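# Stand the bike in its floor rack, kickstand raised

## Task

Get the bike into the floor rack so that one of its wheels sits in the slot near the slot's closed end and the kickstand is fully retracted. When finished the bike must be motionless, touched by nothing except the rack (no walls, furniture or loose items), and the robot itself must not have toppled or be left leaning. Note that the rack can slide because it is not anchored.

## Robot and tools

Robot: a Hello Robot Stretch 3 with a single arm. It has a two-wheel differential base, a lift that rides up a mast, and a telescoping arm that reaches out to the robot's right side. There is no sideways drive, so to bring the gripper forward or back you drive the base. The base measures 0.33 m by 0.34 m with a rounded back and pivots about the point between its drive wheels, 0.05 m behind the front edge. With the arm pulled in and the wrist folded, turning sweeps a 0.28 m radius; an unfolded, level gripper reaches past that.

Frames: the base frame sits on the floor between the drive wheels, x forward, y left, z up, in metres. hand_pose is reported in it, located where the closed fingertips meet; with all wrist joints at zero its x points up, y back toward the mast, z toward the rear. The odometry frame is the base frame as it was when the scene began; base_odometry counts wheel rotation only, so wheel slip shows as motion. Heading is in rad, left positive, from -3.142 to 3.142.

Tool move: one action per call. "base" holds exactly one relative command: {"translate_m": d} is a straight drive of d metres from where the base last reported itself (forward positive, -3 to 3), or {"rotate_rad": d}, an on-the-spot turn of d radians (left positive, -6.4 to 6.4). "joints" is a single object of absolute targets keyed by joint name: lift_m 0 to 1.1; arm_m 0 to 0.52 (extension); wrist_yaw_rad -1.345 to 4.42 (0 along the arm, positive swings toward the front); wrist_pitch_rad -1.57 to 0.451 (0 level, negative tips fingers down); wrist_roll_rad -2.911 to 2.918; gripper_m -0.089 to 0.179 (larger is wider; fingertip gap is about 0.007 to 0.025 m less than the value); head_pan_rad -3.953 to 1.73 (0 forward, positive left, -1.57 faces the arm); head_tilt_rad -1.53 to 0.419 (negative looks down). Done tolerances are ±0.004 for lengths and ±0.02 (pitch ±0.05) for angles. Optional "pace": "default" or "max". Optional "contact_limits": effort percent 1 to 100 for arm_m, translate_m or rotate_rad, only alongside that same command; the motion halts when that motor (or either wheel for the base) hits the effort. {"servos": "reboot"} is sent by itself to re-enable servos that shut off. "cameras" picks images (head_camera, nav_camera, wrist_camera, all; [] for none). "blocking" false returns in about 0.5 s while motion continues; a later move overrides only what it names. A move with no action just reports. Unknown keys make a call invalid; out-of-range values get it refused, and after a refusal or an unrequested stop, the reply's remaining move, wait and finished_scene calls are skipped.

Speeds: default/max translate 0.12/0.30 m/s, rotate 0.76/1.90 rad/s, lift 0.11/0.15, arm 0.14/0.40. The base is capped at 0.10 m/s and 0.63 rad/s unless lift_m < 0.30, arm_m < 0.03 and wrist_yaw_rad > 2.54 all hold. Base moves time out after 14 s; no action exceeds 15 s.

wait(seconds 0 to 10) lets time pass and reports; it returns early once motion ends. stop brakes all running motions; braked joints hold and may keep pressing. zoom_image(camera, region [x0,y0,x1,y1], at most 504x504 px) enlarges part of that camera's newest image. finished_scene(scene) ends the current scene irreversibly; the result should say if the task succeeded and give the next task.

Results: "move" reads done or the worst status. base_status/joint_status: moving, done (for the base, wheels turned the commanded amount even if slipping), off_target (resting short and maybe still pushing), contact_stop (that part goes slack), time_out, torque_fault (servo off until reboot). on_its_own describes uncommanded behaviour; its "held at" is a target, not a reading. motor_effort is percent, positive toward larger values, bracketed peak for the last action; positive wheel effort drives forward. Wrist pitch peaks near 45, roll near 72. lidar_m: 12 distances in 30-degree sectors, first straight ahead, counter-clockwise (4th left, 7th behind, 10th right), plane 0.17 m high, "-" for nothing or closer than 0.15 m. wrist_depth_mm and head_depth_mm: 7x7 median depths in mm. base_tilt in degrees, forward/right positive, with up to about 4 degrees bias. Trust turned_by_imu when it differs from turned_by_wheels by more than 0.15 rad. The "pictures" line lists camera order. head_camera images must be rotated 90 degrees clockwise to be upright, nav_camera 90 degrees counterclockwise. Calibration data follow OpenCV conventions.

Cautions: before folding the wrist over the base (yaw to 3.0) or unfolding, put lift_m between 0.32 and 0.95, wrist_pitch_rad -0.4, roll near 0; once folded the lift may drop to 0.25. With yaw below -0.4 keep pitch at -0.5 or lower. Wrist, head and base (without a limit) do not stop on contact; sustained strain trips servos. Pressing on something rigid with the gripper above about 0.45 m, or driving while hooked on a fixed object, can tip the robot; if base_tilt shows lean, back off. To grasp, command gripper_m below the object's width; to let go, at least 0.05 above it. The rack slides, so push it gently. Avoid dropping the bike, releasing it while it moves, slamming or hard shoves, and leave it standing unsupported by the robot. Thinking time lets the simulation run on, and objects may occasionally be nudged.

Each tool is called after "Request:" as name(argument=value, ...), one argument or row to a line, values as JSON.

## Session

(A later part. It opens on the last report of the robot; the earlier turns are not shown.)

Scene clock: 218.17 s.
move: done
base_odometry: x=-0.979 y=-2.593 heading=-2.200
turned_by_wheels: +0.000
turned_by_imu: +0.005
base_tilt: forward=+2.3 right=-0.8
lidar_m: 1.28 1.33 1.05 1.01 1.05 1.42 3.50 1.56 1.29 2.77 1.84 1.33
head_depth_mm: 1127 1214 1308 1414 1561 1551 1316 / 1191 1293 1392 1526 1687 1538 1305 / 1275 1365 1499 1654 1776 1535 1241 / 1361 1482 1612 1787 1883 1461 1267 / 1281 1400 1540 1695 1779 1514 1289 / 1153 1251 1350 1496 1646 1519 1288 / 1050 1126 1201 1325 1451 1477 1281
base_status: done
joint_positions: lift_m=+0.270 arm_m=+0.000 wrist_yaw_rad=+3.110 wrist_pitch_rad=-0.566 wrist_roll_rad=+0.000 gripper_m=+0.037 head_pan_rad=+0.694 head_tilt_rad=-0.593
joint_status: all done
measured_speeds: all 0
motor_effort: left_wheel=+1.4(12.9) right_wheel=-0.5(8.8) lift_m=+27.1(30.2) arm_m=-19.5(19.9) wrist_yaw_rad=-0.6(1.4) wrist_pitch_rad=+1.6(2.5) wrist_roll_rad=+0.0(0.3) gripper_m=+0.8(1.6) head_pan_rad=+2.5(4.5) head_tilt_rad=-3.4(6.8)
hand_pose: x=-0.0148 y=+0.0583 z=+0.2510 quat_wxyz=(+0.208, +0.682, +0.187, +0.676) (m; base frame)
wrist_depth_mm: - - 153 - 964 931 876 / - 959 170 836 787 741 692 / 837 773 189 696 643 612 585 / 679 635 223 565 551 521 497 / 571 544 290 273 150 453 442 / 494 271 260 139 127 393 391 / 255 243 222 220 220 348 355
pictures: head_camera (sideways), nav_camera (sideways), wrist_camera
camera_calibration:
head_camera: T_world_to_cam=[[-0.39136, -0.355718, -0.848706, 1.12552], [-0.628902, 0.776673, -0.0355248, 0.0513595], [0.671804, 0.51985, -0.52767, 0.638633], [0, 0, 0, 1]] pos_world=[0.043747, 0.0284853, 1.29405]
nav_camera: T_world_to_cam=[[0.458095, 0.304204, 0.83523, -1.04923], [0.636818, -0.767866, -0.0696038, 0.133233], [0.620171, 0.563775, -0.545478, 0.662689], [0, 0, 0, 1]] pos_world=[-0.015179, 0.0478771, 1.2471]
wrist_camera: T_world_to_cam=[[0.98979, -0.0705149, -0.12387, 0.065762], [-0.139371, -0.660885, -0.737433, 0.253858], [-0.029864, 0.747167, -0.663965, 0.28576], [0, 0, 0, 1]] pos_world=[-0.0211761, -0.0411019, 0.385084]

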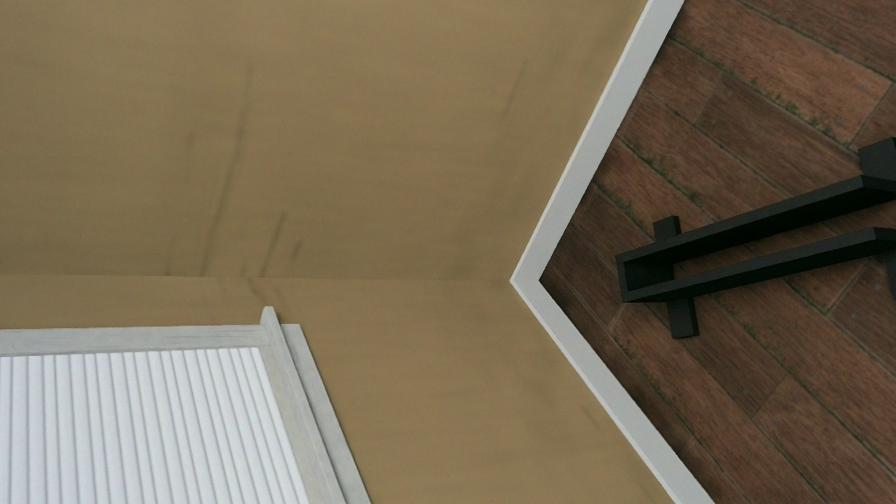

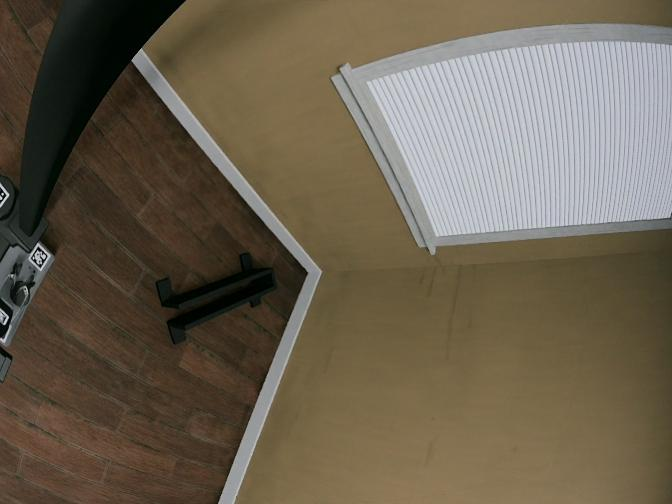

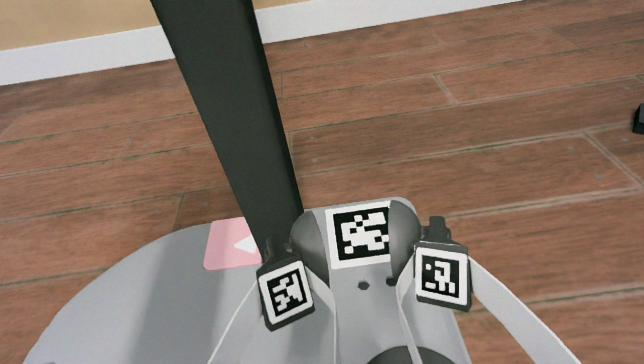

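Request:
move(
  base={"rotate_rad": -0.075},
  pace="max",
  cameras=[],
)

Request:
move(
  base={"translate_m": 0.905},
  pace="max",
  cameras=[],
)

Request:
move(
  base={"rotate_rad": -2.804},
  joints={"head_pan_rad": -1.57, "head_tilt_rad": -0.8},
  pace="max",
  cameras=["head_camera"],
)

Request:
move(
  joints={"lift_m": 0.55, "wrist_pitch_rad": -0.4},
  pace="max",
  cameras=[],
)

Request:
move(
  joints={"arm_m": 0.3, "wrist_yaw_rad": 2.22, "gripper_m": 0.179},
  pace="max",
  cameras=[],
)

Request:
move(
  joints={"wrist_pitch_rad": -1.57, "head_tilt_rad": -0.9},
  pace="max",
)

Scene clock: 264.63 s.
move: done
base_odometry: x=-0.979 y=-2.593 heading=-2.274
turned_by_wheels: -0.075
turned_by_imu: -0.075
base_tilt: forward=+2.3 right=-0.8
lidar_m: 1.28 1.30 1.08 1.01 1.03 1.33 3.00 1.58 1.29 2.77 2.00 1.37
head_depth_mm: 1089 1179 1276 1385 1519 1561 1310 / 1157 1252 1355 1472 1640 1546 1304 / 1213 1321 1436 1580 1742 1536 1299 / 1285 1395 1532 1713 1824 1502 1216 / 1351 1473 1624 1799 1870 1486 1267 / 1244 1350 1453 1607 1721 1525 1288 / 1121 1205 1285 1407 1535 1513 1278
base_status: done
joint_positions: lift_m=+0.270 arm_m=+0.000 wrist_yaw_rad=+3.110 wrist_pitch_rad=-0.566 wrist_roll_rad=+0.000 gripper_m=+0.037 head_pan_rad=+0.695 head_tilt_rad=-0.593
joint_status: not commanded
measured_speeds: all 0
motor_effort: left_wheel=+2.7(11.4) right_wheel=-2.9(8.8) lift_m=+23.1(23.1) arm_m=-18.6(19.2) wrist_yaw_rad=-0.2(1.1) wrist_pitch_rad=+1.9(2.3) wrist_roll_rad=-0.2(0.3) gripper_m=+0.5(0.6) head_pan_rad=+2.8(2.9) head_tilt_rad=-3.3(3.8)
hand_pose: x=-0.0148 y=+0.0583 z=+0.2510 quat_wxyz=(+0.208, +0.682, +0.187, +0.676) (m; base frame)
wrist_depth_mm: - - 153 - - 918 832 / - 951 170 847 789 745 689 / 824 774 189 689 642 611 572 / 675 636 222 567 553 525 501 / 566 547 291 274 151 457 442 / 492 272 259 139 127 392 396 / 254 243 222 220 220 347 350
pictures: none
No camera images: "cameras" was empty.

Scene clock: 268.97 s.
move: done
base_odometry: x=-1.564 y=-3.284 heading=-2.274
turned_by_wheels: +0.000
turned_by_imu: +0.003
base_tilt: forward=+2.3 right=-0.8
lidar_m: 0.38 0.39 0.50 1.09 1.10 1.43 3.28 1.88 2.87 2.16 0.59 0.40
head_depth_mm: 296 318 345 375 412 457 513 / 311 337 366 401 442 493 564 / 328 356 390 430 479 539 618 / 347 379 417 462 519 592 690 / 369 404 447 501 569 657 781 / 393 434 484 546 626 739 895 / 421 467 526 602 703 844 1055
base_status: done
joint_positions: lift_m=+0.270 arm_m=+0.000 wrist_yaw_rad=+3.110 wrist_pitch_rad=-0.566 wrist_roll_rad=+0.000 gripper_m=+0.037 head_pan_rad=+0.695 head_tilt_rad=-0.593
joint_status: not commanded
measured_speeds: all 0
motor_effort: left_wheel=+1.7(13.0) right_wheel=-0.3(8.4) lift_m=+28.7(29.0) arm_m=-17.6(18.8) wrist_yaw_rad=+0.0(1.5) wrist_pitch_rad=+2.2(2.4) wrist_roll_rad=+0.1(0.3) gripper_m=-0.3(1.6) head_pan_rad=+2.7(3.4) head_tilt_rad=-3.1(4.1)
hand_pose: x=-0.0148 y=+0.0583 z=+0.2510 quat_wxyz=(+0.208, +0.682, +0.187, +0.676) (m; base frame)
wrist_depth_mm: - - 153 - - - - / - - 170 813 802 - - / 853 - 188 685 645 602 - / 662 - 221 562 554 518 493 / 567 527 290 275 150 455 439 / 496 271 259 139 127 391 394 / 254 244 222 220 218 347 354
pictures: none
No camera images: "cameras" was empty.

Scene clock: 271.73 s.
move: done
base_odometry: x=-1.564 y=-3.284 heading=+1.205
turned_by_wheels: -2.804
turned_by_imu: -2.780
base_tilt: forward=+2.3 right=-0.8
lidar_m: 1.98 1.88 2.69 0.76 0.44 0.38 0.38 0.44 0.76 1.09 1.26 2.18
head_depth_mm: 905 1009 1157 1340 1513 1365 1196 / 926 1026 1181 1378 1547 1356 1189 / 945 1051 1219 1421 1555 1295 1189 / 967 1062 1256 1472 1566 1258 1180 / 987 1088 1295 1516 1566 1277 1151 / 1006 1129 1329 1574 1548 1336 1114 / 1032 1164 1366 1643 1544 1331 1153
base_status: done
joint_positions: lift_m=+0.270 arm_m=+0.000 wrist_yaw_rad=+3.110 wrist_pitch_rad=-0.566 wrist_roll_rad=+0.000 gripper_m=+0.037 head_pan_rad=-1.565 head_tilt_rad=-0.791
joint_status: all done
measured_speeds: all 0
motor_effort: left_wheel=+4.1(15.0) right_wheel=-4.1(9.5) lift_m=+27.2(29.8) arm_m=-19.0(20.2) wrist_yaw_rad=+0.3(1.6) wrist_pitch_rad=+1.9(2.5) wrist_roll_rad=+0.0(0.3) gripper_m=+0.2(1.4) head_pan_rad=-2.1(4.6) head_tilt_rad=-4.7(7.7)
hand_pose: x=-0.0148 y=+0.0583 z=+0.2510 quat_wxyz=(+0.208, +0.682, +0.187, +0.676) (m; base frame)
wrist_depth_mm: - - 152 - - 939 866 / - - 170 848 779 746 689 / - - 188 689 644 613 582 / - - 222 569 551 521 499 / - 301 290 275 150 455 443 / - 272 259 139 127 391 391 / 247 243 222 220 219 348 354
pictures: head_camera (sideways)
camera_calibration:
head_camera: T_world_to_cam=[[-0.0269888, 0.684583, -0.728435, 0.966514], [0.999295, -0.000550481, -0.0375416, 0.0440438], [-0.0261013, -0.728934, -0.684086, 0.84637], [0, 0, 0, 1]] pos_world=[0.0041637, -0.0446871, 1.28469]

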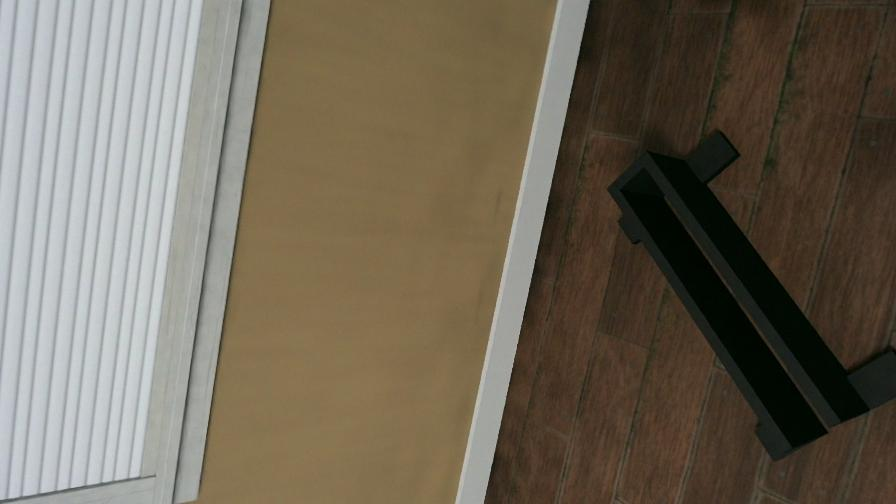

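Scene clock: 274.40 s.
move: done
base_odometry: x=-1.564 y=-3.284 heading=+1.205
turned_by_wheels: +0.000
turned_by_imu: -0.001
base_tilt: forward=+2.3 right=-0.9
lidar_m: 1.97 1.88 2.69 0.76 0.44 0.38 0.38 0.44 0.77 1.09 1.26 2.18
head_depth_mm: 907 1002 1160 1333 1507 1366 1198 / 926 1028 1187 1374 1548 1358 1192 / 946 1047 1220 1428 1564 1305 1187 / 966 1058 1252 1465 1554 1259 1179 / 988 1091 1294 1524 1554 1276 1155 / 1009 1133 1335 1572 1557 1335 1112 / 1032 1159 1368 1632 1550 1327 1152
base_status: not commanded
joint_positions: lift_m=+0.550 arm_m=+0.000 wrist_yaw_rad=+3.110 wrist_pitch_rad=-0.419 wrist_roll_rad=+0.000 gripper_m=+0.037 head_pan_rad=-1.565 head_tilt_rad=-0.791
joint_status: all done
measured_speeds: all 0
motor_effort: left_wheel=+4.3(4.4) right_wheel=-3.6(4.3) lift_m=+29.1(32.0) arm_m=-17.2(19.1) wrist_yaw_rad=-1.0(1.3) wrist_pitch_rad=+3.9(5.2) wrist_roll_rad=+0.1(0.3) gripper_m=+0.3(1.3) head_pan_rad=-2.1(3.0) head_tilt_rad=-4.4(5.1)
hand_pose: x=-0.0142 y=+0.0792 z=+0.5624 quat_wxyz=(+0.158, +0.693, +0.137, +0.690) (m; base frame)
wrist_depth_mm: - - 146 - - - - / - - 158 - - - - / - - 169 - - - - / - - 189 - - - - / - - 206 208 153 922 887 / - - - 135 127 768 769 / - - - 295 726 670 672
pictures: none
No camera images: "cameras" was empty.

Scene clock: 276.40 s.
move: done
base_odometry: x=-1.564 y=-3.284 heading=+1.205
turned_by_wheels: +0.000
turned_by_imu: +0.000
base_tilt: forward=+2.3 right=-0.7
lidar_m: 1.98 1.89 2.69 0.76 0.44 0.38 0.38 0.44 0.76 1.09 1.26 2.18
head_depth_mm: 906 1002 1153 1330 1519 1365 1196 / 924 1026 1187 1372 1533 1325 488 / 945 1046 1213 1420 652 1235 1141 / 965 1062 1253 1460 694 1255 1181 / 985 1089 1294 1514 1516 689 1137 / 1007 1135 1339 1572 1551 1311 1096 / 1030 1169 1373 1629 1542 1310 1151
base_status: not commanded
joint_positions: lift_m=+0.550 arm_m=+0.300 wrist_yaw_rad=+2.220 wrist_pitch_rad=-0.419 wrist_roll_rad=+0.000 gripper_m=+0.179 head_pan_rad=-1.565 head_tilt_rad=-0.791
joint_status: all done
measured_speeds: all 0
motor_effort: left_wheel=+4.1(4.4) right_wheel=-4.0(4.2) lift_m=+28.0(29.1) arm_m=+18.1(21.8) wrist_yaw_rad=+0.0(4.0) wrist_pitch_rad=+3.3(3.8) wrist_roll_rad=+0.0(0.3) gripper_m=+0.3(83.3) head_pan_rad=-2.3(2.8) head_tilt_rad=-4.4(5.5)
hand_pose: x=+0.1574 y=-0.3095 z=+0.5625 quat_wxyz=(+0.440, +0.685, -0.176, +0.554) (m; base frame)
wrist_depth_mm: - - - - - - - / - - - - - - - / - - - - - - - / - - - - - - - / - - - - 965 939 132 / - 142 897 854 822 791 113 / 839 124 782 745 724 703 665
pictures: none
No camera images: "cameras" was empty.

Scene clock: 277.60 s.
move: done
base_odometry: x=-1.564 y=-3.284 heading=+1.205
turned_by_wheels: +0.000
turned_by_imu: +0.000
base_tilt: forward=+2.3 right=-0.8
lidar_m: 1.98 1.88 2.70 0.76 0.44 0.38 0.38 0.44 0.76 1.09 1.25 2.17
head_depth_mm: 937 1061 1227 1462 1475 1300 1167 / 952 1089 1270 1502 1447 1256 467 / 976 1116 1309 1456 635 834 1138 / 997 1149 1351 1500 753 1267 1145 / 1014 1181 1397 1601 1433 1227 1144 / 1041 1211 1440 1636 1442 1177 1137 / 1059 1250 1477 1653 1438 1275 1135
base_status: not commanded
joint_positions: lift_m=+0.550 arm_m=+0.300 wrist_yaw_rad=+2.220 wrist_pitch_rad=-1.549 wrist_roll_rad=+0.000 gripper_m=+0.179 head_pan_rad=-1.565 head_tilt_rad=-0.888
joint_status: all done
joint sent to its limit — wrist_pitch_rad, lower limit.
measured_speeds: all 0
motor_effort: left_wheel=+3.9(4.4) right_wheel=-3.5(4.1) lift_m=+27.8(28.3) arm_m=+11.1(17.3) wrist_yaw_rad=+0.2(1.3) wrist_pitch_rad=-1.7(3.0) wrist_roll_rad=+0.0(0.3) gripper_m=+0.5(1.1) head_pan_rad=-2.3(2.6) head_tilt_rad=-5.4(6.4)
hand_pose: x=-0.0360 y=-0.4563 z=+0.4320 quat_wxyz=(+0.668, +0.672, +0.218, +0.233) (m; base frame)
wrist_depth_mm: - - 570 565 555 553 553 / - - 587 580 573 568 564 / - 609 604 598 589 588 582 / 628 621 621 614 608 599 593 / 644 638 631 626 628 613 132 / - 142 650 650 637 633 112 / - 123 673 667 663 646 642
pictures: head_camera (sideways), nav_camera (sideways), wrist_camera
camera_calibration:
head_camera: T_world_to_cam=[[-0.0273085, 0.752346, -0.658202, 0.874993], [0.999273, 0.00302532, -0.0380013, 0.0446376], [-0.0265988, -0.658761, -0.751882, 0.934544], [0, 0, 0, 1]] pos_world=[0.00414736, -0.0427905, 1.28029]
nav_camera: T_world_to_cam=[[-0.054902, -0.766428, 0.63998, -0.791621], [-0.997686, 0.0163673, -0.0659874, 0.138469], [0.0400998, -0.642122, -0.765553, 0.952487], [0, 0, 0, 1]] pos_world=[0.0564922, 0.00262659, 1.24494]
wrist_camera: T_world_to_cam=[[0.499223, -0.865745, -0.0355306, -0.345892], [-0.854666, -0.498752, 0.144199, -0.288303], [-0.14256, -0.0416205, -0.988911, 0.566235], [0, 0, 0, 1]] pos_world=[0.00699736, -0.419679, 0.589239]

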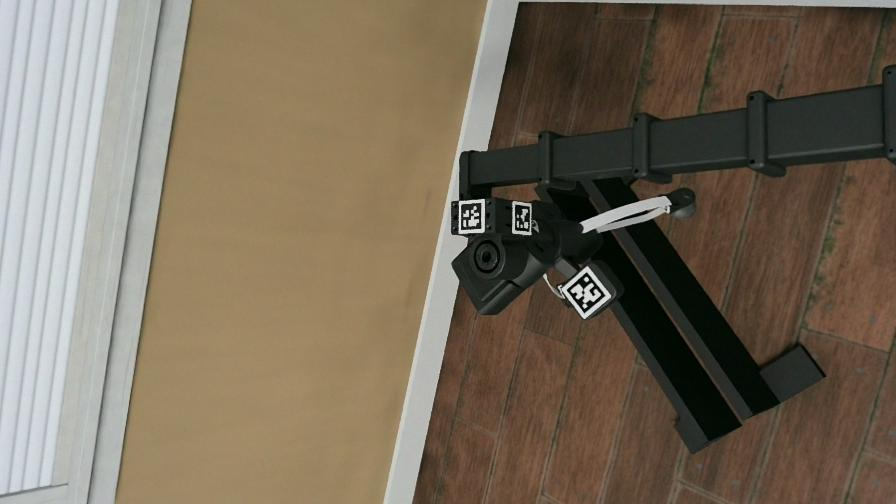

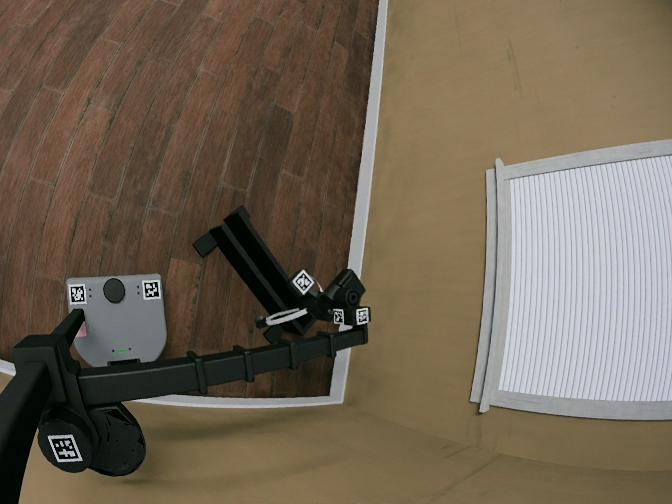

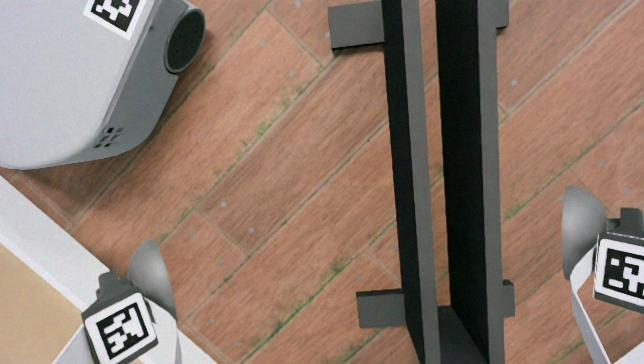

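Request:
move(
  base={"translate_m": 0.056},
  joints={"wrist_yaw_rad": 2.36, "arm_m": 0.445},
)

Scene clock: 296.13 s.
move: done
base_odometry: x=-1.544 y=-3.231 heading=+1.205
turned_by_wheels: +0.000
turned_by_imu: -0.001
base_tilt: forward=+2.3 right=-0.8
lidar_m: 1.94 1.83 2.67 0.87 0.50 0.43 0.43 0.50 0.87 1.10 1.27 2.21
head_depth_mm: 947 1079 1244 1480 1477 1303 1160 / 967 1108 1292 1535 1474 1235 468 / 990 1135 1292 721 628 1228 1135 / 1010 1168 1314 838 1461 1241 1152 / 1028 1194 1409 1600 1455 1196 1144 / 1046 1239 1464 1628 1449 1250 1140 / 1069 1262 1509 1655 1440 1270 1134
base_status: done
joint_positions: lift_m=+0.550 arm_m=+0.445 wrist_yaw_rad=+2.359 wrist_pitch_rad=-1.550 wrist_roll_rad=+0.000 gripper_m=+0.179 head_pan_rad=-1.565 head_tilt_rad=-0.889
joint_status: all done
measured_speeds: all 0
motor_effort: left_wheel=+4.9(10.1) right_wheel=+1.5(6.5) lift_m=+25.4(26.5) arm_m=+19.9(20.8) wrist_yaw_rad=+0.6(3.8) wrist_pitch_rad=-1.5(2.0) wrist_roll_rad=-0.1(0.3) gripper_m=+0.2(1.5) head_pan_rad=-2.1(2.6) head_tilt_rad=-5.3(6.0)
hand_pose: x=-0.0344 y=-0.6033 z=+0.4320 quat_wxyz=(+0.650, +0.655, +0.265, +0.278) (m; base frame)
wrist_depth_mm: - 577 573 568 560 550 553 / 600 599 583 579 576 568 561 / 617 611 603 589 590 587 584 / 627 624 612 613 601 605 591 / 645 636 631 627 625 615 132 / - 142 637 555 630 634 113 / - 123 667 486 659 654 541
pictures: head_camera (sideways), nav_camera (sideways), wrist_camera
camera_calibration:
head_camera: T_world_to_cam=[[-0.0273099, 0.752584, -0.657929, 0.874637], [0.999273, 0.00303922, -0.0380023, 0.0446389], [-0.0266004, -0.658489, -0.75212, 0.934855], [0, 0, 0, 1]] pos_world=[0.00414732, -0.0427827, 1.28027]
nav_camera: T_world_to_cam=[[-0.0549006, -0.76666, 0.639702, -0.791259], [-0.997686, 0.0163911, -0.0659794, 0.138458], [0.0400983, -0.641845, -0.765786, 0.95279], [0, 0, 0, 1]] pos_world=[0.0564921, 0.00264724, 1.24494]
wrist_camera: T_world_to_cam=[[0.614067, -0.788457, -0.035441, -0.423424], [-0.777459, -0.612015, 0.144899, -0.426267], [-0.135937, -0.061424, -0.988811, 0.54859], [0, 0, 0, 1]] pos_world=[0.00318036, -0.561037, 0.589212]

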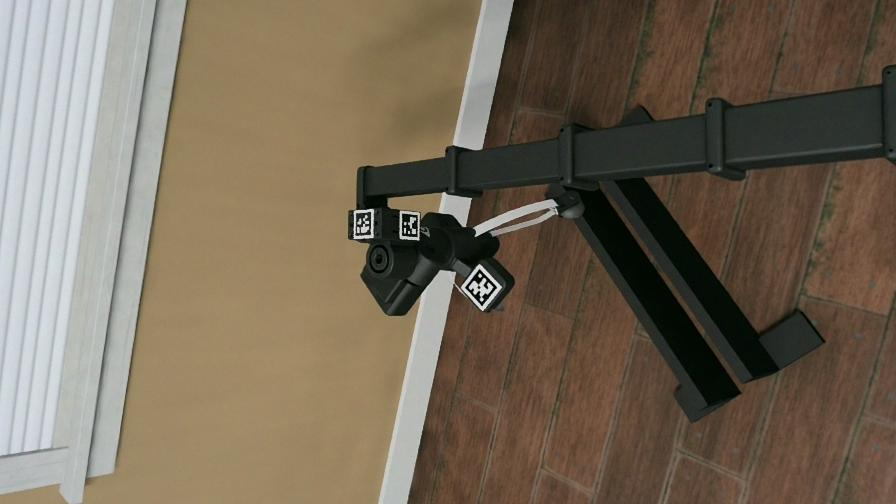

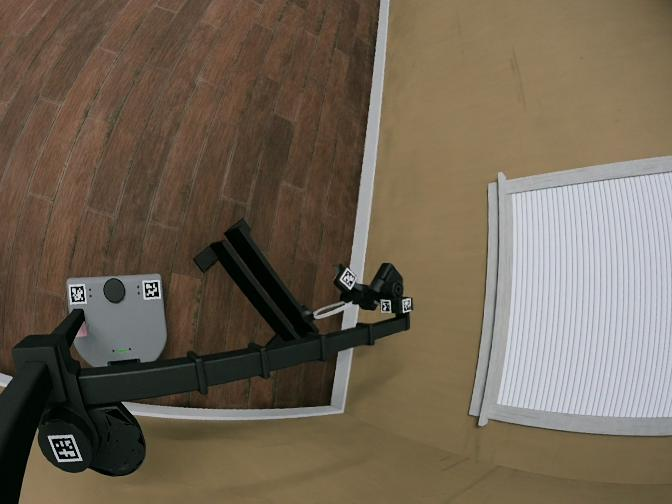

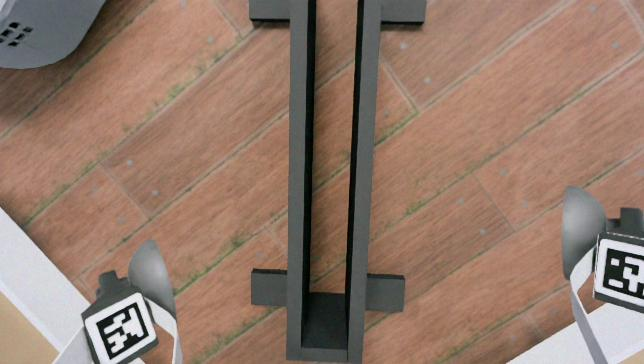

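Request:
move(
  base={"translate_m": -0.012},
  joints={"lift_m": 0.32, "arm_m": 0.43},
  cameras=["wrist_camera"],
)

Scene clock: 308.63 s.
move: done
base_odometry: x=-1.548 y=-3.242 heading=+1.205
turned_by_wheels: +0.000
turned_by_imu: -0.001
base_tilt: forward=+2.3 right=-0.8
lidar_m: 1.94 1.84 2.68 0.85 0.49 0.42 0.42 0.49 0.85 1.10 1.28 2.20
head_depth_mm: 945 1083 1250 1470 1484 1302 1160 / 961 1112 1285 1537 1478 1297 1153 / 984 1137 1323 1559 1257 787 679 / 1010 1167 1360 1603 1028 1250 1143 / 1027 1201 1415 1604 1430 1215 1138 / 1048 1229 1452 1636 1443 1233 1137 / 1072 1263 1502 1655 1442 1272 1134
base_status: done
joint_positions: lift_m=+0.320 arm_m=+0.430 wrist_yaw_rad=+2.359 wrist_pitch_rad=-1.550 wrist_roll_rad=+0.000 gripper_m=+0.179 head_pan_rad=-1.565 head_tilt_rad=-0.889
joint_status: all done
measured_speeds: all 0
motor_effort: left_wheel=+0.9(3.0) right_wheel=-3.6(8.0) lift_m=+22.4(24.1) arm_m=-18.9(20.7) wrist_yaw_rad=+2.3(2.4) wrist_pitch_rad=-1.6(2.1) wrist_roll_rad=+0.0(0.3) gripper_m=+0.7(2.3) head_pan_rad=-2.1(2.9) head_tilt_rad=-4.9(6.2)
hand_pose: x=-0.0344 y=-0.5884 z=+0.2020 quat_wxyz=(+0.650, +0.655, +0.265, +0.278) (m; base frame)
wrist_depth_mm: 352 349 346 338 221 334 334 / 362 358 354 346 217 344 339 / 369 366 362 356 212 354 347 / 379 376 373 367 247 357 356 / 393 386 383 374 240 371 132 / 400 142 390 388 235 382 112 / 411 123 405 395 278 392 385
pictures: wrist_camera
camera_calibration:
wrist_camera: T_world_to_cam=[[0.614062, -0.788464, -0.0353969, -0.419772], [-0.77742, -0.611982, 0.145244, -0.383897], [-0.136182, -0.0616707, -0.988762, 0.321916], [0, 0, 0, 1]] pos_world=[0.00315559, -0.546061, 0.359198]

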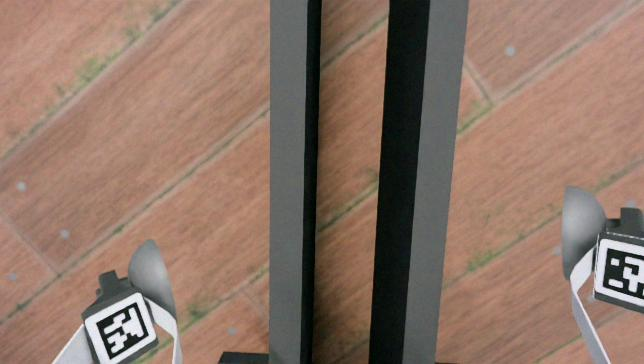

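Request:
move(
  joints={"lift_m": 0.21},
  cameras=[],
)

Request:
move(
  joints={"gripper_m": 0.05},
  cameras=["wrist_camera","head_camera"],
)

Scene clock: 314.30 s.
move: done
base_odometry: x=-1.548 y=-3.242 heading=+1.205
turned_by_wheels: +0.000
turned_by_imu: -0.001
base_tilt: forward=+2.3 right=-0.8
lidar_m: 1.94 1.84 2.67 0.85 0.49 0.42 0.42 0.49 0.85 1.10 1.27 2.20
head_depth_mm: 942 1078 1244 1474 1479 1295 1160 / 964 1103 1276 1528 1472 1288 1155 / 988 1128 1321 1579 1336 1229 809 / 1012 1170 1366 1612 1091 1245 1139 / 1029 1194 1399 1605 1425 1217 1147 / 1047 1226 1462 1637 1437 1232 1138 / 1078 1270 1506 1659 1451 1268 1136
base_status: not commanded
joint_positions: lift_m=+0.210 arm_m=+0.430 wrist_yaw_rad=+2.359 wrist_pitch_rad=-1.550 wrist_roll_rad=+0.000 gripper_m=+0.179 head_pan_rad=-1.565 head_tilt_rad=-0.889
joint_status: all done
measured_speeds: all 0
motor_effort: left_wheel=+0.8(1.1) right_wheel=-4.2(4.3) lift_m=+21.7(23.9) arm_m=-17.0(17.9) wrist_yaw_rad=+2.1(2.5) wrist_pitch_rad=-1.2(1.9) wrist_roll_rad=-0.1(0.3) gripper_m=+0.3(1.7) head_pan_rad=-2.2(2.5) head_tilt_rad=-4.9(6.2)
hand_pose: x=-0.0345 y=-0.5884 z=+0.0920 quat_wxyz=(+0.650, +0.655, +0.265, +0.278) (m; base frame)
wrist_depth_mm: 242 240 84 234 221 107 81 / 248 248 87 240 238 116 84 / 255 253 88 245 211 105 85 / 262 260 91 252 206 113 244 / 269 265 94 260 202 95 89 / 277 142 97 267 198 110 112 / 282 122 98 274 195 101 263
pictures: none
No camera images: "cameras" was empty.

Scene clock: 316.20 s.
move: done
base_odometry: x=-1.548 y=-3.242 heading=+1.205
turned_by_wheels: +0.000
turned_by_imu: +0.000
base_tilt: forward=+2.3 right=-0.9
lidar_m: 1.94 1.84 2.68 0.85 0.49 0.42 0.42 0.49 0.85 1.10 1.27 2.20
head_depth_mm: 940 1075 1249 1486 1481 1303 1163 / 964 1107 1276 1545 1476 1298 1155 / 986 1132 1323 1581 1341 1228 804 / 1010 1165 1366 1604 1099 1245 1148 / 1030 1193 1419 1619 1439 1216 1146 / 1052 1228 1465 1636 1448 1231 1139 / 1071 1264 1497 1651 1437 1271 1137
base_status: not commanded
joint_positions: lift_m=+0.210 arm_m=+0.430 wrist_yaw_rad=+2.360 wrist_pitch_rad=-1.551 wrist_roll_rad=+0.000 gripper_m=+0.052 head_pan_rad=-1.565 head_tilt_rad=-0.889
joint_status: all done
measured_speeds: all 0
motor_effort: left_wheel=+3.3(3.7) right_wheel=-4.1(4.2) lift_m=+21.5(22.2) arm_m=-16.5(17.2) wrist_yaw_rad=+0.7(2.9) wrist_pitch_rad=-0.9(1.7) wrist_roll_rad=-0.3(0.3) gripper_m=-46.9(99.2) head_pan_rad=-1.7(2.8) head_tilt_rad=-5.7(5.9)
hand_pose: x=-0.0346 y=-0.5886 z=+0.0920 quat_wxyz=(+0.650, +0.655, +0.266, +0.278) (m; base frame)
wrist_depth_mm: 242 241 85 234 213 104 82 / 249 248 87 241 206 112 84 / 255 254 89 247 202 87 239 / 262 260 92 253 197 109 247 / 269 268 94 262 193 92 91 / 276 130 98 268 188 106 109 / 284 117 99 275 214 106 268
pictures: head_camera (sideways), wrist_camera
camera_calibration:
head_camera: T_world_to_cam=[[-0.0273103, 0.752623, -0.657885, 0.87458], [0.999273, 0.00304157, -0.0380025, 0.0446391], [-0.0266005, -0.658444, -0.752159, 0.934905], [0, 0, 0, 1]] pos_world=[0.00414732, -0.0427814, 1.28027]
wrist_camera: T_world_to_cam=[[0.61524, -0.787551, -0.0352521, -0.423166], [-0.776364, -0.613052, 0.146374, -0.368907], [-0.136889, -0.0626868, -0.988601, 0.212495], [0, 0, 0, 1]] pos_world=[0.00303047, -0.546104, 0.249154]

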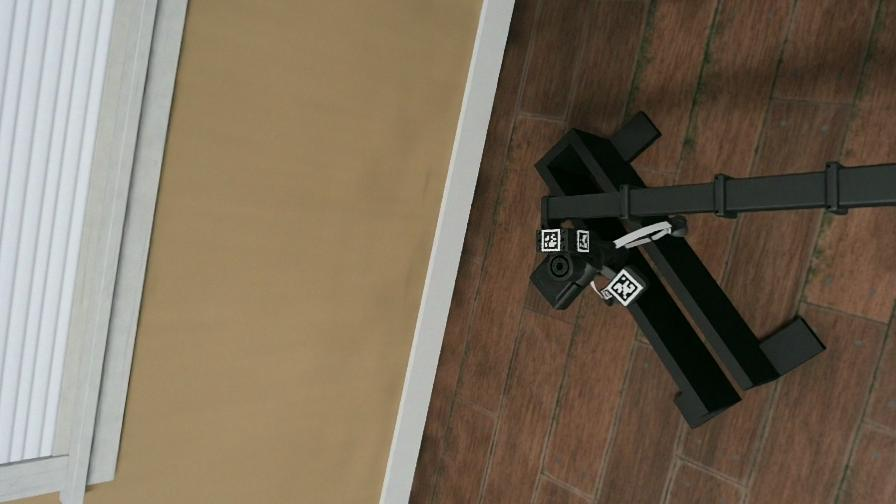

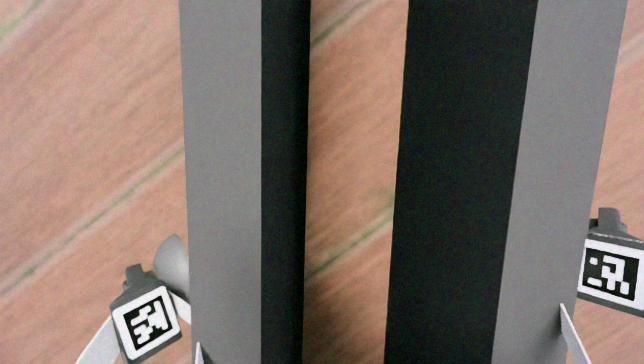

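Request:
move(
  joints={"lift_m": 0.24},
  cameras=["wrist_camera","head_camera"],
)

Scene clock: 319.53 s.
move: done
base_odometry: x=-1.548 y=-3.242 heading=+1.205
turned_by_wheels: +0.000
turned_by_imu: -0.001
base_tilt: forward=+2.3 right=-0.8
lidar_m: 1.95 1.84 2.68 0.85 0.49 0.42 0.42 0.49 0.65 0.44 0.51 2.20
head_depth_mm: 938 1076 1242 1482 1475 1298 1160 / 963 1102 1285 1529 1469 1300 1157 / 981 1129 1329 1580 1289 880 774 / 1013 1161 1363 1596 1072 1236 1143 / 1029 1200 1412 1616 1452 1194 1146 / 1046 1238 1457 1630 1453 1241 1133 / 1066 1266 1514 1658 1439 1274 1138
base_status: not commanded
joint_positions: lift_m=+0.240 arm_m=+0.430 wrist_yaw_rad=+2.360 wrist_pitch_rad=-1.548 wrist_roll_rad=+0.002 gripper_m=+0.055 head_pan_rad=-1.565 head_tilt_rad=-0.889
joint_status: all done
measured_speeds: all 0
on_its_own: gripper_m is held at +0.054, not at your +0.050, by its stall guard, which is not easing now
motor_effort: left_wheel=+3.4(3.8) right_wheel=-3.5(4.5) lift_m=+38.0(38.0) arm_m=-15.1(15.8) wrist_yaw_rad=+0.2(2.3) wrist_pitch_rad=-1.4(2.1) wrist_roll_rad=-0.6(2.5) gripper_m=-16.2(17.0) head_pan_rad=-1.6(2.7) head_tilt_rad=-5.1(5.7)
hand_pose: x=-0.0340 y=-0.5881 z=+0.1220 quat_wxyz=(+0.650, +0.656, +0.264, +0.279) (m; base frame)
wrist_depth_mm: 271 270 98 262 201 94 255 / 279 278 99 267 242 - 262 / 286 285 100 276 238 96 269 / 294 291 102 283 195 97 274 / 302 299 103 291 193 99 119 / 310 130 - 298 192 101 111 / 318 118 106 307 229 103 297
pictures: head_camera (sideways), wrist_camera
camera_calibration:
head_camera: T_world_to_cam=[[-0.0273122, 0.75292, -0.657546, 0.874137], [0.999273, 0.00305894, -0.0380037, 0.0446407], [-0.0266024, -0.658105, -0.752456, 0.935291], [0, 0, 0, 1]] pos_world=[0.00414727, -0.0427717, 1.28025]
wrist_camera: T_world_to_cam=[[0.613705, -0.788728, -0.0356935, -0.422693], [-0.777942, -0.611794, 0.143227, -0.371412], [-0.134804, -0.0601319, -0.989046, 0.243836], [0, 0, 0, 1]] pos_world=[0.00334165, -0.545956, 0.279274]

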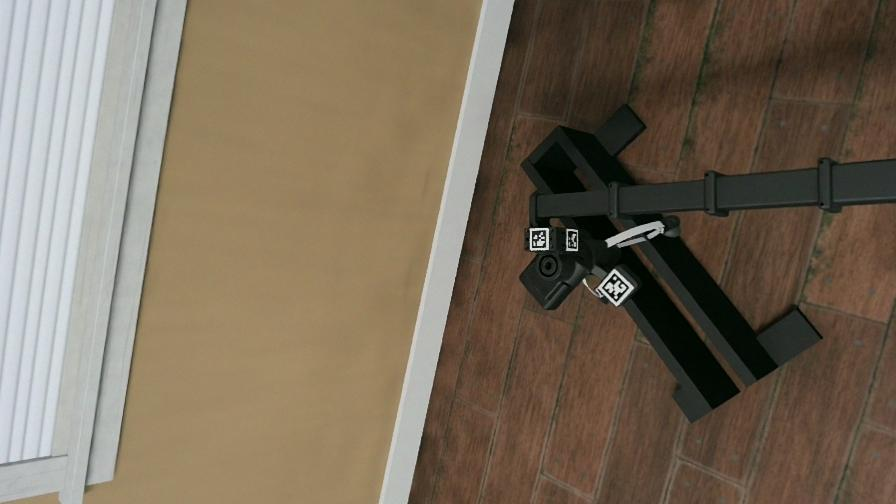

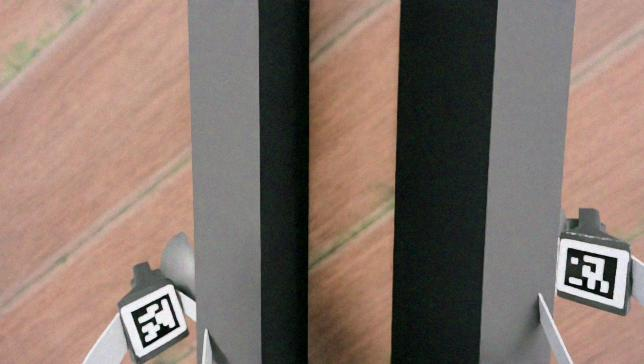

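Request:
move(
  base={"rotate_rad": 0.994},
  joints={"lift_m": 0.23},
  cameras=["wrist_camera","head_camera"],
)

Request:
move(
  joints={"wrist_yaw_rad": 0.12, "arm_m": 0.45},
  cameras=["wrist_camera","head_camera"],
)

Scene clock: 335.73 s.
move: done
base_odometry: x=-1.548 y=-3.242 heading=+2.199
turned_by_wheels: +0.994
turned_by_imu: +0.986
base_tilt: forward=+2.3 right=-0.7
lidar_m: 2.69 0.94 0.51 0.42 0.42 0.48 0.78 1.10 0.65 0.47 2.06 1.84
head_depth_mm: 1646 1752 1876 1720 1473 1306 1156 / 1924 2099 2010 1692 1468 1294 1158 / 2341 2384 2015 1692 1310 1235 784 / 2799 2455 2007 1680 1104 1243 1153 / 3133 2424 1974 1679 1425 1198 1144 / 3144 2421 1979 1671 1440 1235 1146 / 3042 2411 1958 1659 1449 1269 1135
base_status: done
joint_positions: lift_m=+0.230 arm_m=+0.430 wrist_yaw_rad=+2.360 wrist_pitch_rad=-1.548 wrist_roll_rad=+0.001 gripper_m=+0.055 head_pan_rad=-1.565 head_tilt_rad=-0.889
joint_status: all done
measured_speeds: all 0
on_its_own: gripper_m is held at +0.054, not at your +0.050, by its stall guard, which is not easing now
motor_effort: left_wheel=-1.3(9.2) right_wheel=+4.1(13.5) lift_m=+37.7(37.7) arm_m=-12.1(14.9) wrist_yaw_rad=+0.0(2.0) wrist_pitch_rad=-2.0(2.2) wrist_roll_rad=-0.6(0.8) gripper_m=-16.0(17.3) head_pan_rad=-1.7(2.7) head_tilt_rad=-5.1(6.2)
hand_pose: x=-0.0340 y=-0.5880 z=+0.1120 quat_wxyz=(+0.650, +0.656, +0.264, +0.279) (m; base frame)
wrist_depth_mm: 262 260 94 253 197 91 246 / 270 267 97 259 237 - 251 / 277 273 98 265 233 95 259 / 282 280 100 273 192 96 266 / 291 287 101 278 191 98 119 / 299 130 - 286 190 101 111 / 308 118 106 296 188 103 286
pictures: head_camera (sideways), wrist_camera
camera_calibration:
head_camera: T_world_to_cam=[[-0.0273122, 0.75292, -0.657545, 0.874137], [0.999273, 0.00305894, -0.0380037, 0.0446407], [-0.0266024, -0.658105, -0.752456, 0.935291], [0, 0, 0, 1]] pos_world=[0.00414727, -0.0427717, 1.28025]
wrist_camera: T_world_to_cam=[[0.613962, -0.788527, -0.0357064, -0.422929], [-0.777757, -0.612056, 0.143114, -0.37009], [-0.134704, -0.060096, -0.989062, 0.233975], [0, 0, 0, 1]] pos_world=[0.00333916, -0.545946, 0.26928]

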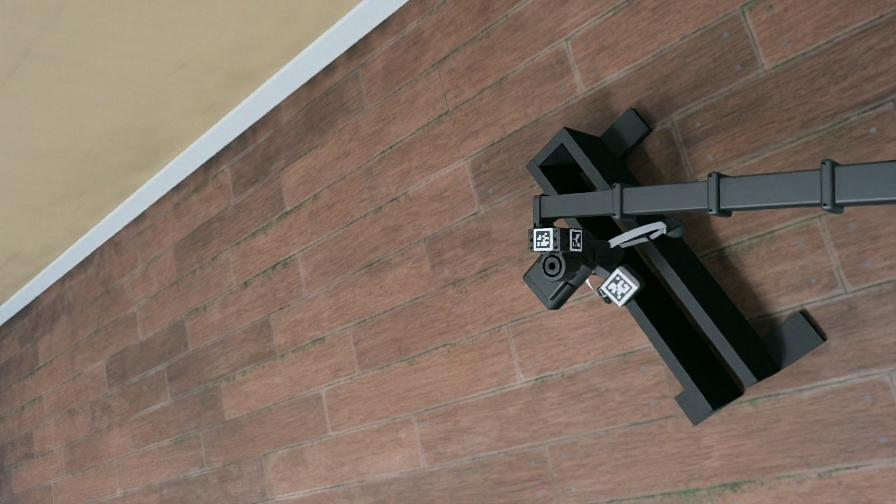

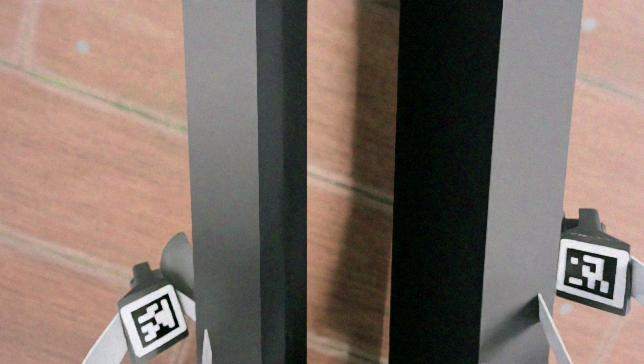

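Scene clock: 337.83 s.
move: done
base_odometry: x=-1.548 y=-3.242 heading=+2.199
turned_by_wheels: +0.000
turned_by_imu: +0.000
base_tilt: forward=+2.3 right=-0.8
lidar_m: 2.69 0.94 0.51 0.42 0.42 0.48 0.78 1.10 1.23 0.31 2.05 1.84
head_depth_mm: 1651 1765 1887 1714 1477 1294 1162 / 1920 2092 2017 1700 1472 1299 1154 / 2328 2396 2018 1701 1438 887 784 / 2892 2460 1999 1682 1029 1259 1099 / 3152 2433 1975 1678 1439 1258 1114 / 3106 2403 1978 1668 1445 1276 1144 / 3070 2365 1961 1679 1442 1263 1144
base_status: not commanded
joint_positions: lift_m=+0.230 arm_m=+0.450 wrist_yaw_rad=+0.121 wrist_pitch_rad=-1.546 wrist_roll_rad=+0.002 gripper_m=+0.055 head_pan_rad=-1.565 head_tilt_rad=-0.889
joint_status: all done
measured_speeds: all 0
on_its_own: gripper_m is held at +0.054, not at your +0.050, by its stall guard, which is not easing now
motor_effort: left_wheel=-1.3(1.6) right_wheel=+4.3(4.7) lift_m=+32.4(37.8) arm_m=+15.8(20.6) wrist_yaw_rad=-1.1(6.1) wrist_pitch_rad=-2.0(2.7) wrist_roll_rad=-0.6(1.7) gripper_m=-15.5(17.1) head_pan_rad=-2.0(2.7) head_tilt_rad=-5.1(5.7)
hand_pose: x=-0.0238 y=-0.5773 z=+0.1120 quat_wxyz=(+0.535, +0.523, -0.475, -0.463) (m; base frame)
wrist_depth_mm: 260 260 94 253 197 91 246 / 267 266 96 259 237 - 253 / 275 273 98 265 234 104 260 / 281 280 100 272 192 96 266 / 289 288 101 280 190 98 119 / 298 128 - 286 190 100 111 / 304 118 106 295 188 102 289
pictures: head_camera (sideways), wrist_camera
camera_calibration:
head_camera: T_world_to_cam=[[-0.027312, 0.75292, -0.657545, 0.874137], [0.999273, 0.0030587, -0.0380037, 0.0446407], [-0.0266025, -0.658105, -0.752456, 0.935291], [0, 0, 0, 1]] pos_world=[0.00414726, -0.0427717, 1.28025]
wrist_camera: T_world_to_cam=[[-0.999329, 0.00725692, -0.0358958, 0.000314668], [0.00209624, 0.989898, 0.141765, 0.587939], [0.036562, 0.141595, -0.989249, 0.356511], [0, 0, 0, 1]] pos_world=[-0.0139527, -0.632482, 0.26934]

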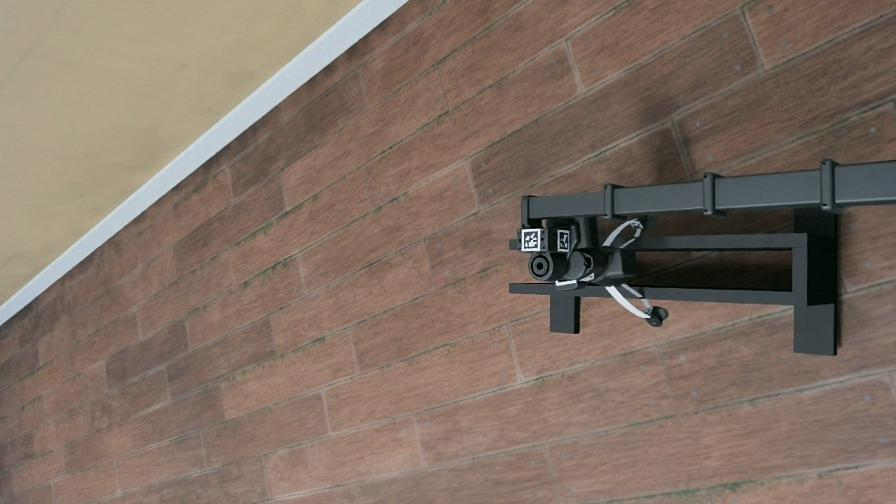

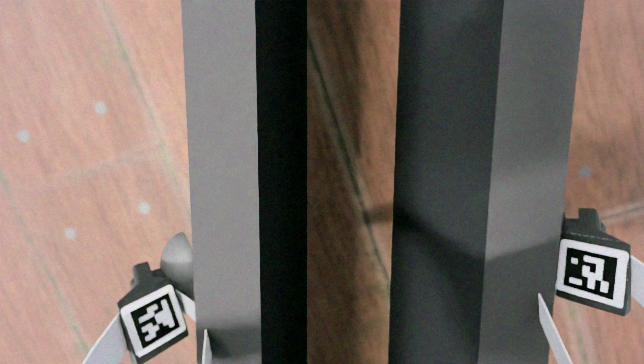

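Request:
move(
  base={"translate_m": 1.31},
  joints={"head_tilt_rad": -0.6},
  pace="max",
  cameras=["head_camera","nav_camera"],
)

Request:
move(
  base={"rotate_rad": 0.11},
  cameras=["wrist_camera","head_camera", "nav_camera"],
)

Scene clock: 357.73 s.
move: done
base_odometry: x=-2.318 y=-2.183 heading=+2.199
turned_by_wheels: +0.000
turned_by_imu: -0.009
base_tilt: forward=+2.3 right=-0.7
lidar_m: 1.44 1.43 1.00 0.84 0.83 0.94 1.53 2.34 2.62 0.31 3.21 1.72
head_depth_mm: 3382 3545 3393 2429 1873 1533 1301 / 3840 - 3332 2413 1869 1540 1299 / 3738 - 3300 2377 1861 1527 1210 / 3626 - 3251 2386 1850 1516 945 / 3490 3828 3248 2102 1726 1517 1254 / 3414 3720 2921 2035 1726 1516 1280 / 3320 3662 3162 2336 1822 1501 1266
base_status: done
joint_positions: lift_m=+0.230 arm_m=+0.450 wrist_yaw_rad=+0.121 wrist_pitch_rad=-1.546 wrist_roll_rad=+0.002 gripper_m=+0.055 head_pan_rad=-1.565 head_tilt_rad=-0.606
joint_status: all done
measured_speeds: all 0
on_its_own: gripper_m is held at +0.054, not at your +0.050, by its stall guard, which is not easing now
motor_effort: left_wheel=+0.8(5.5) right_wheel=+4.3(11.9) lift_m=+36.9(37.9) arm_m=-19.4(20.0) wrist_yaw_rad=-0.1(2.4) wrist_pitch_rad=-1.6(2.7) wrist_roll_rad=-0.8(1.0) gripper_m=-16.5(17.3) head_pan_rad=-2.6(3.0) head_tilt_rad=+2.1(5.0)
hand_pose: x=-0.0238 y=-0.5773 z=+0.1120 quat_wxyz=(+0.535, +0.523, -0.475, -0.463) (m; base frame)
wrist_depth_mm: 260 259 94 252 196 91 246 / 268 267 96 258 236 - 252 / 274 271 98 264 233 104 259 / 282 279 100 274 191 96 266 / 289 286 101 279 191 98 119 / 296 128 - 289 189 100 111 / 304 119 106 295 188 102 287
pictures: head_camera (sideways), nav_camera (sideways)
camera_calibration:
head_camera: T_world_to_cam=[[-0.026048, 0.539364, -0.84167, 1.11412], [0.999335, -0.00745293, -0.0357034, 0.0416593], [-0.02553, -0.84204, -0.538811, 0.657381], [0, 0, 0, 1]] pos_world=[0.00417194, -0.0470623, 1.29341]
nav_camera: T_world_to_cam=[[-0.056136, -0.55798, 0.827954, -1.03661], [-0.997573, -0.00286983, -0.0695704, 0.143158], [0.041195, -0.82985, -0.556464, 0.680515], [0, 0, 0, 1]] pos_world=[0.0565856, -0.0132691, 1.2469]

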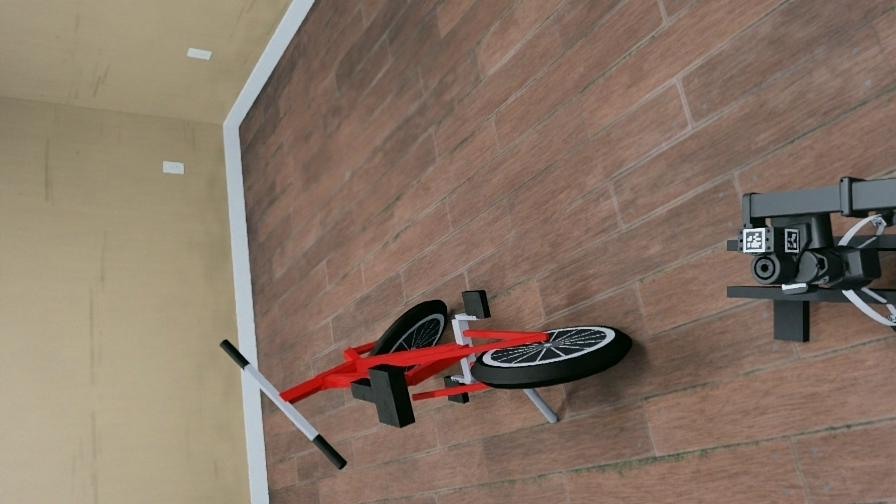

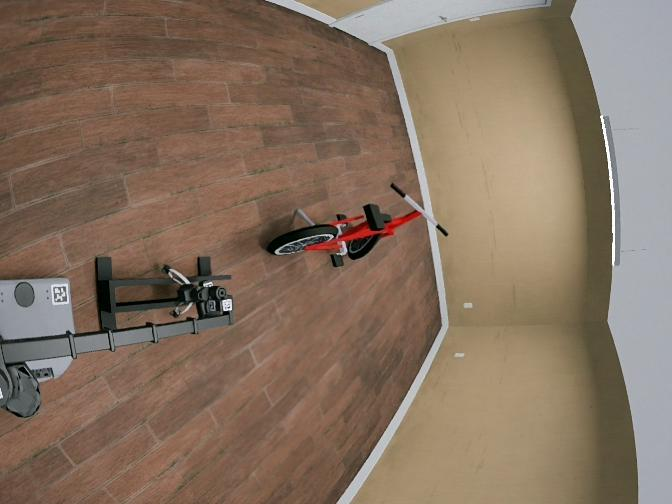

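Scene clock: 358.77 s.
move: done
base_odometry: x=-2.318 y=-2.183 heading=+2.309
turned_by_wheels: +0.110
turned_by_imu: +0.109
base_tilt: forward=+2.3 right=-0.7
lidar_m: 1.43 1.44 0.94 0.83 0.83 0.99 1.85 2.35 2.79 0.31 2.65 1.62
head_depth_mm: 3722 - 3326 2414 1870 1541 1300 / 3663 - 3346 2379 1872 1524 1297 / 3599 3953 3321 2354 1859 1521 1218 / 3539 3881 3275 2125 1792 1519 950 / 3441 3757 3075 1907 1713 1505 1253 / 3366 3692 3279 2314 1824 1507 1273 / 3285 3619 3207 2324 1817 1515 1266
base_status: done
joint_positions: lift_m=+0.230 arm_m=+0.450 wrist_yaw_rad=+0.120 wrist_pitch_rad=-1.546 wrist_roll_rad=+0.001 gripper_m=+0.055 head_pan_rad=-1.565 head_tilt_rad=-0.606
joint_status: not commanded
measured_speeds: all 0
on_its_own: gripper_m is held at +0.054, not at your +0.050, by its stall guard, which is not easing now
motor_effort: left_wheel=-1.1(9.0) right_wheel=+3.3(12.6) lift_m=+36.5(37.3) arm_m=-18.0(19.5) wrist_yaw_rad=-0.4(1.2) wrist_pitch_rad=-2.0(2.4) wrist_roll_rad=-0.5(0.9) gripper_m=-16.3(17.4) head_pan_rad=-2.5(2.7) head_tilt_rad=+2.3(3.0)
hand_pose: x=-0.0238 y=-0.5773 z=+0.1120 quat_wxyz=(+0.535, +0.523, -0.475, -0.463) (m; base frame)
wrist_depth_mm: 260 260 94 253 195 91 247 / 268 265 96 259 235 - 252 / 274 273 98 265 232 95 260 / 281 279 100 273 191 96 265 / 289 286 101 279 190 98 119 / 297 130 - 287 189 100 111 / 307 118 106 295 187 102 290
pictures: head_camera (sideways), nav_camera (sideways), wrist_camera
camera_calibration:
head_camera: T_world_to_cam=[[-0.0260467, 0.539146, -0.84181, 1.1143], [0.999335, -0.0074623, -0.0357, 0.0416548], [-0.0255293, -0.842179, -0.538593, 0.657098], [0, 0, 0, 1]] pos_world=[0.00417194, -0.0470645, 1.29342]
nav_camera: T_world_to_cam=[[-0.0561374, -0.557765, 0.828098, -1.03679], [-0.997573, -0.00288773, -0.0695712, 0.143159], [0.0411957, -0.829994, -0.556249, 0.680235], [0, 0, 0, 1]] pos_world=[0.0565857, -0.0132833, 1.24691]
wrist_camera: T_world_to_cam=[[-0.999332, 0.00698716, -0.0358759, 0.000167213], [0.00183209, 0.9899, 0.141759, 0.587925], [0.036504, 0.141598, -0.989251, 0.356504], [0, 0, 0, 1]] pos_world=[-0.0139238, -0.632469, 0.269334]

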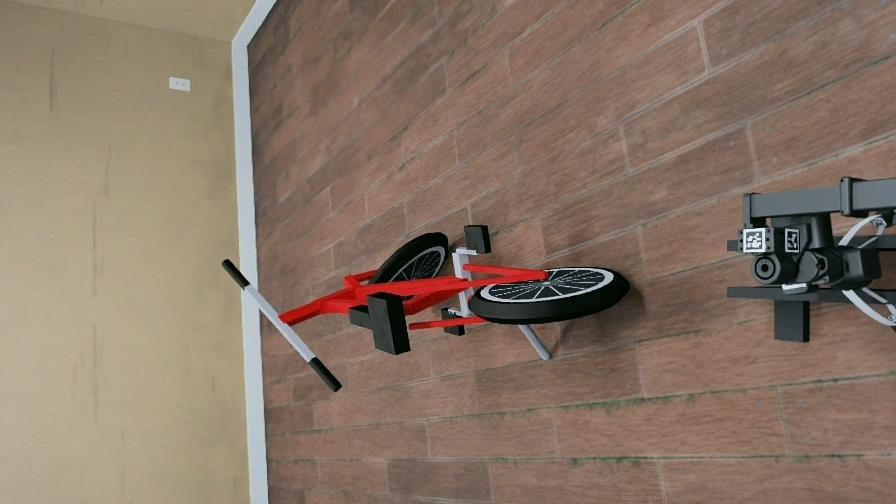

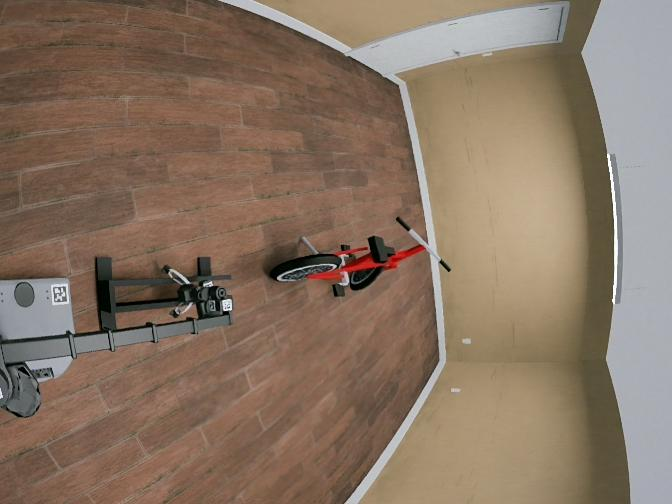

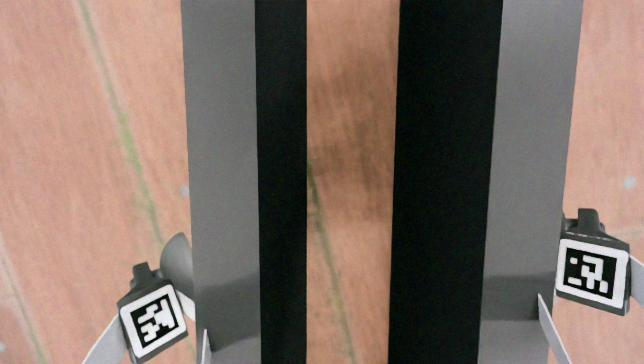

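Request:
zoom_image(
  camera="head_camera",
  region=[430, 200, 680, 380],
)

Request:
zoom_image(
  camera="head_camera",
  region=[200, 200, 500, 420],
)

Scaled by 2.016 from the camera's 896x504 image, which has a finer 1280x720 frame.

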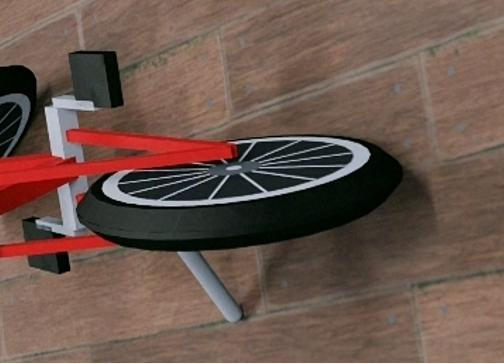

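Scaled by 1.680 from the camera's 896x504 image, which has a finer 1280x720 frame.

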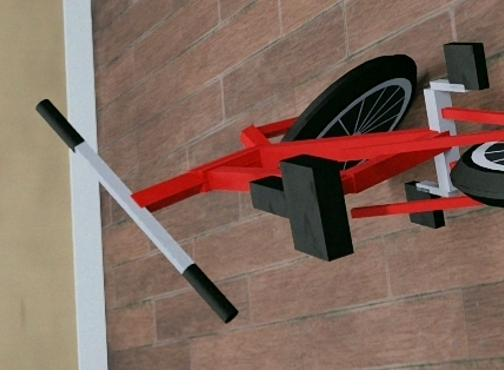

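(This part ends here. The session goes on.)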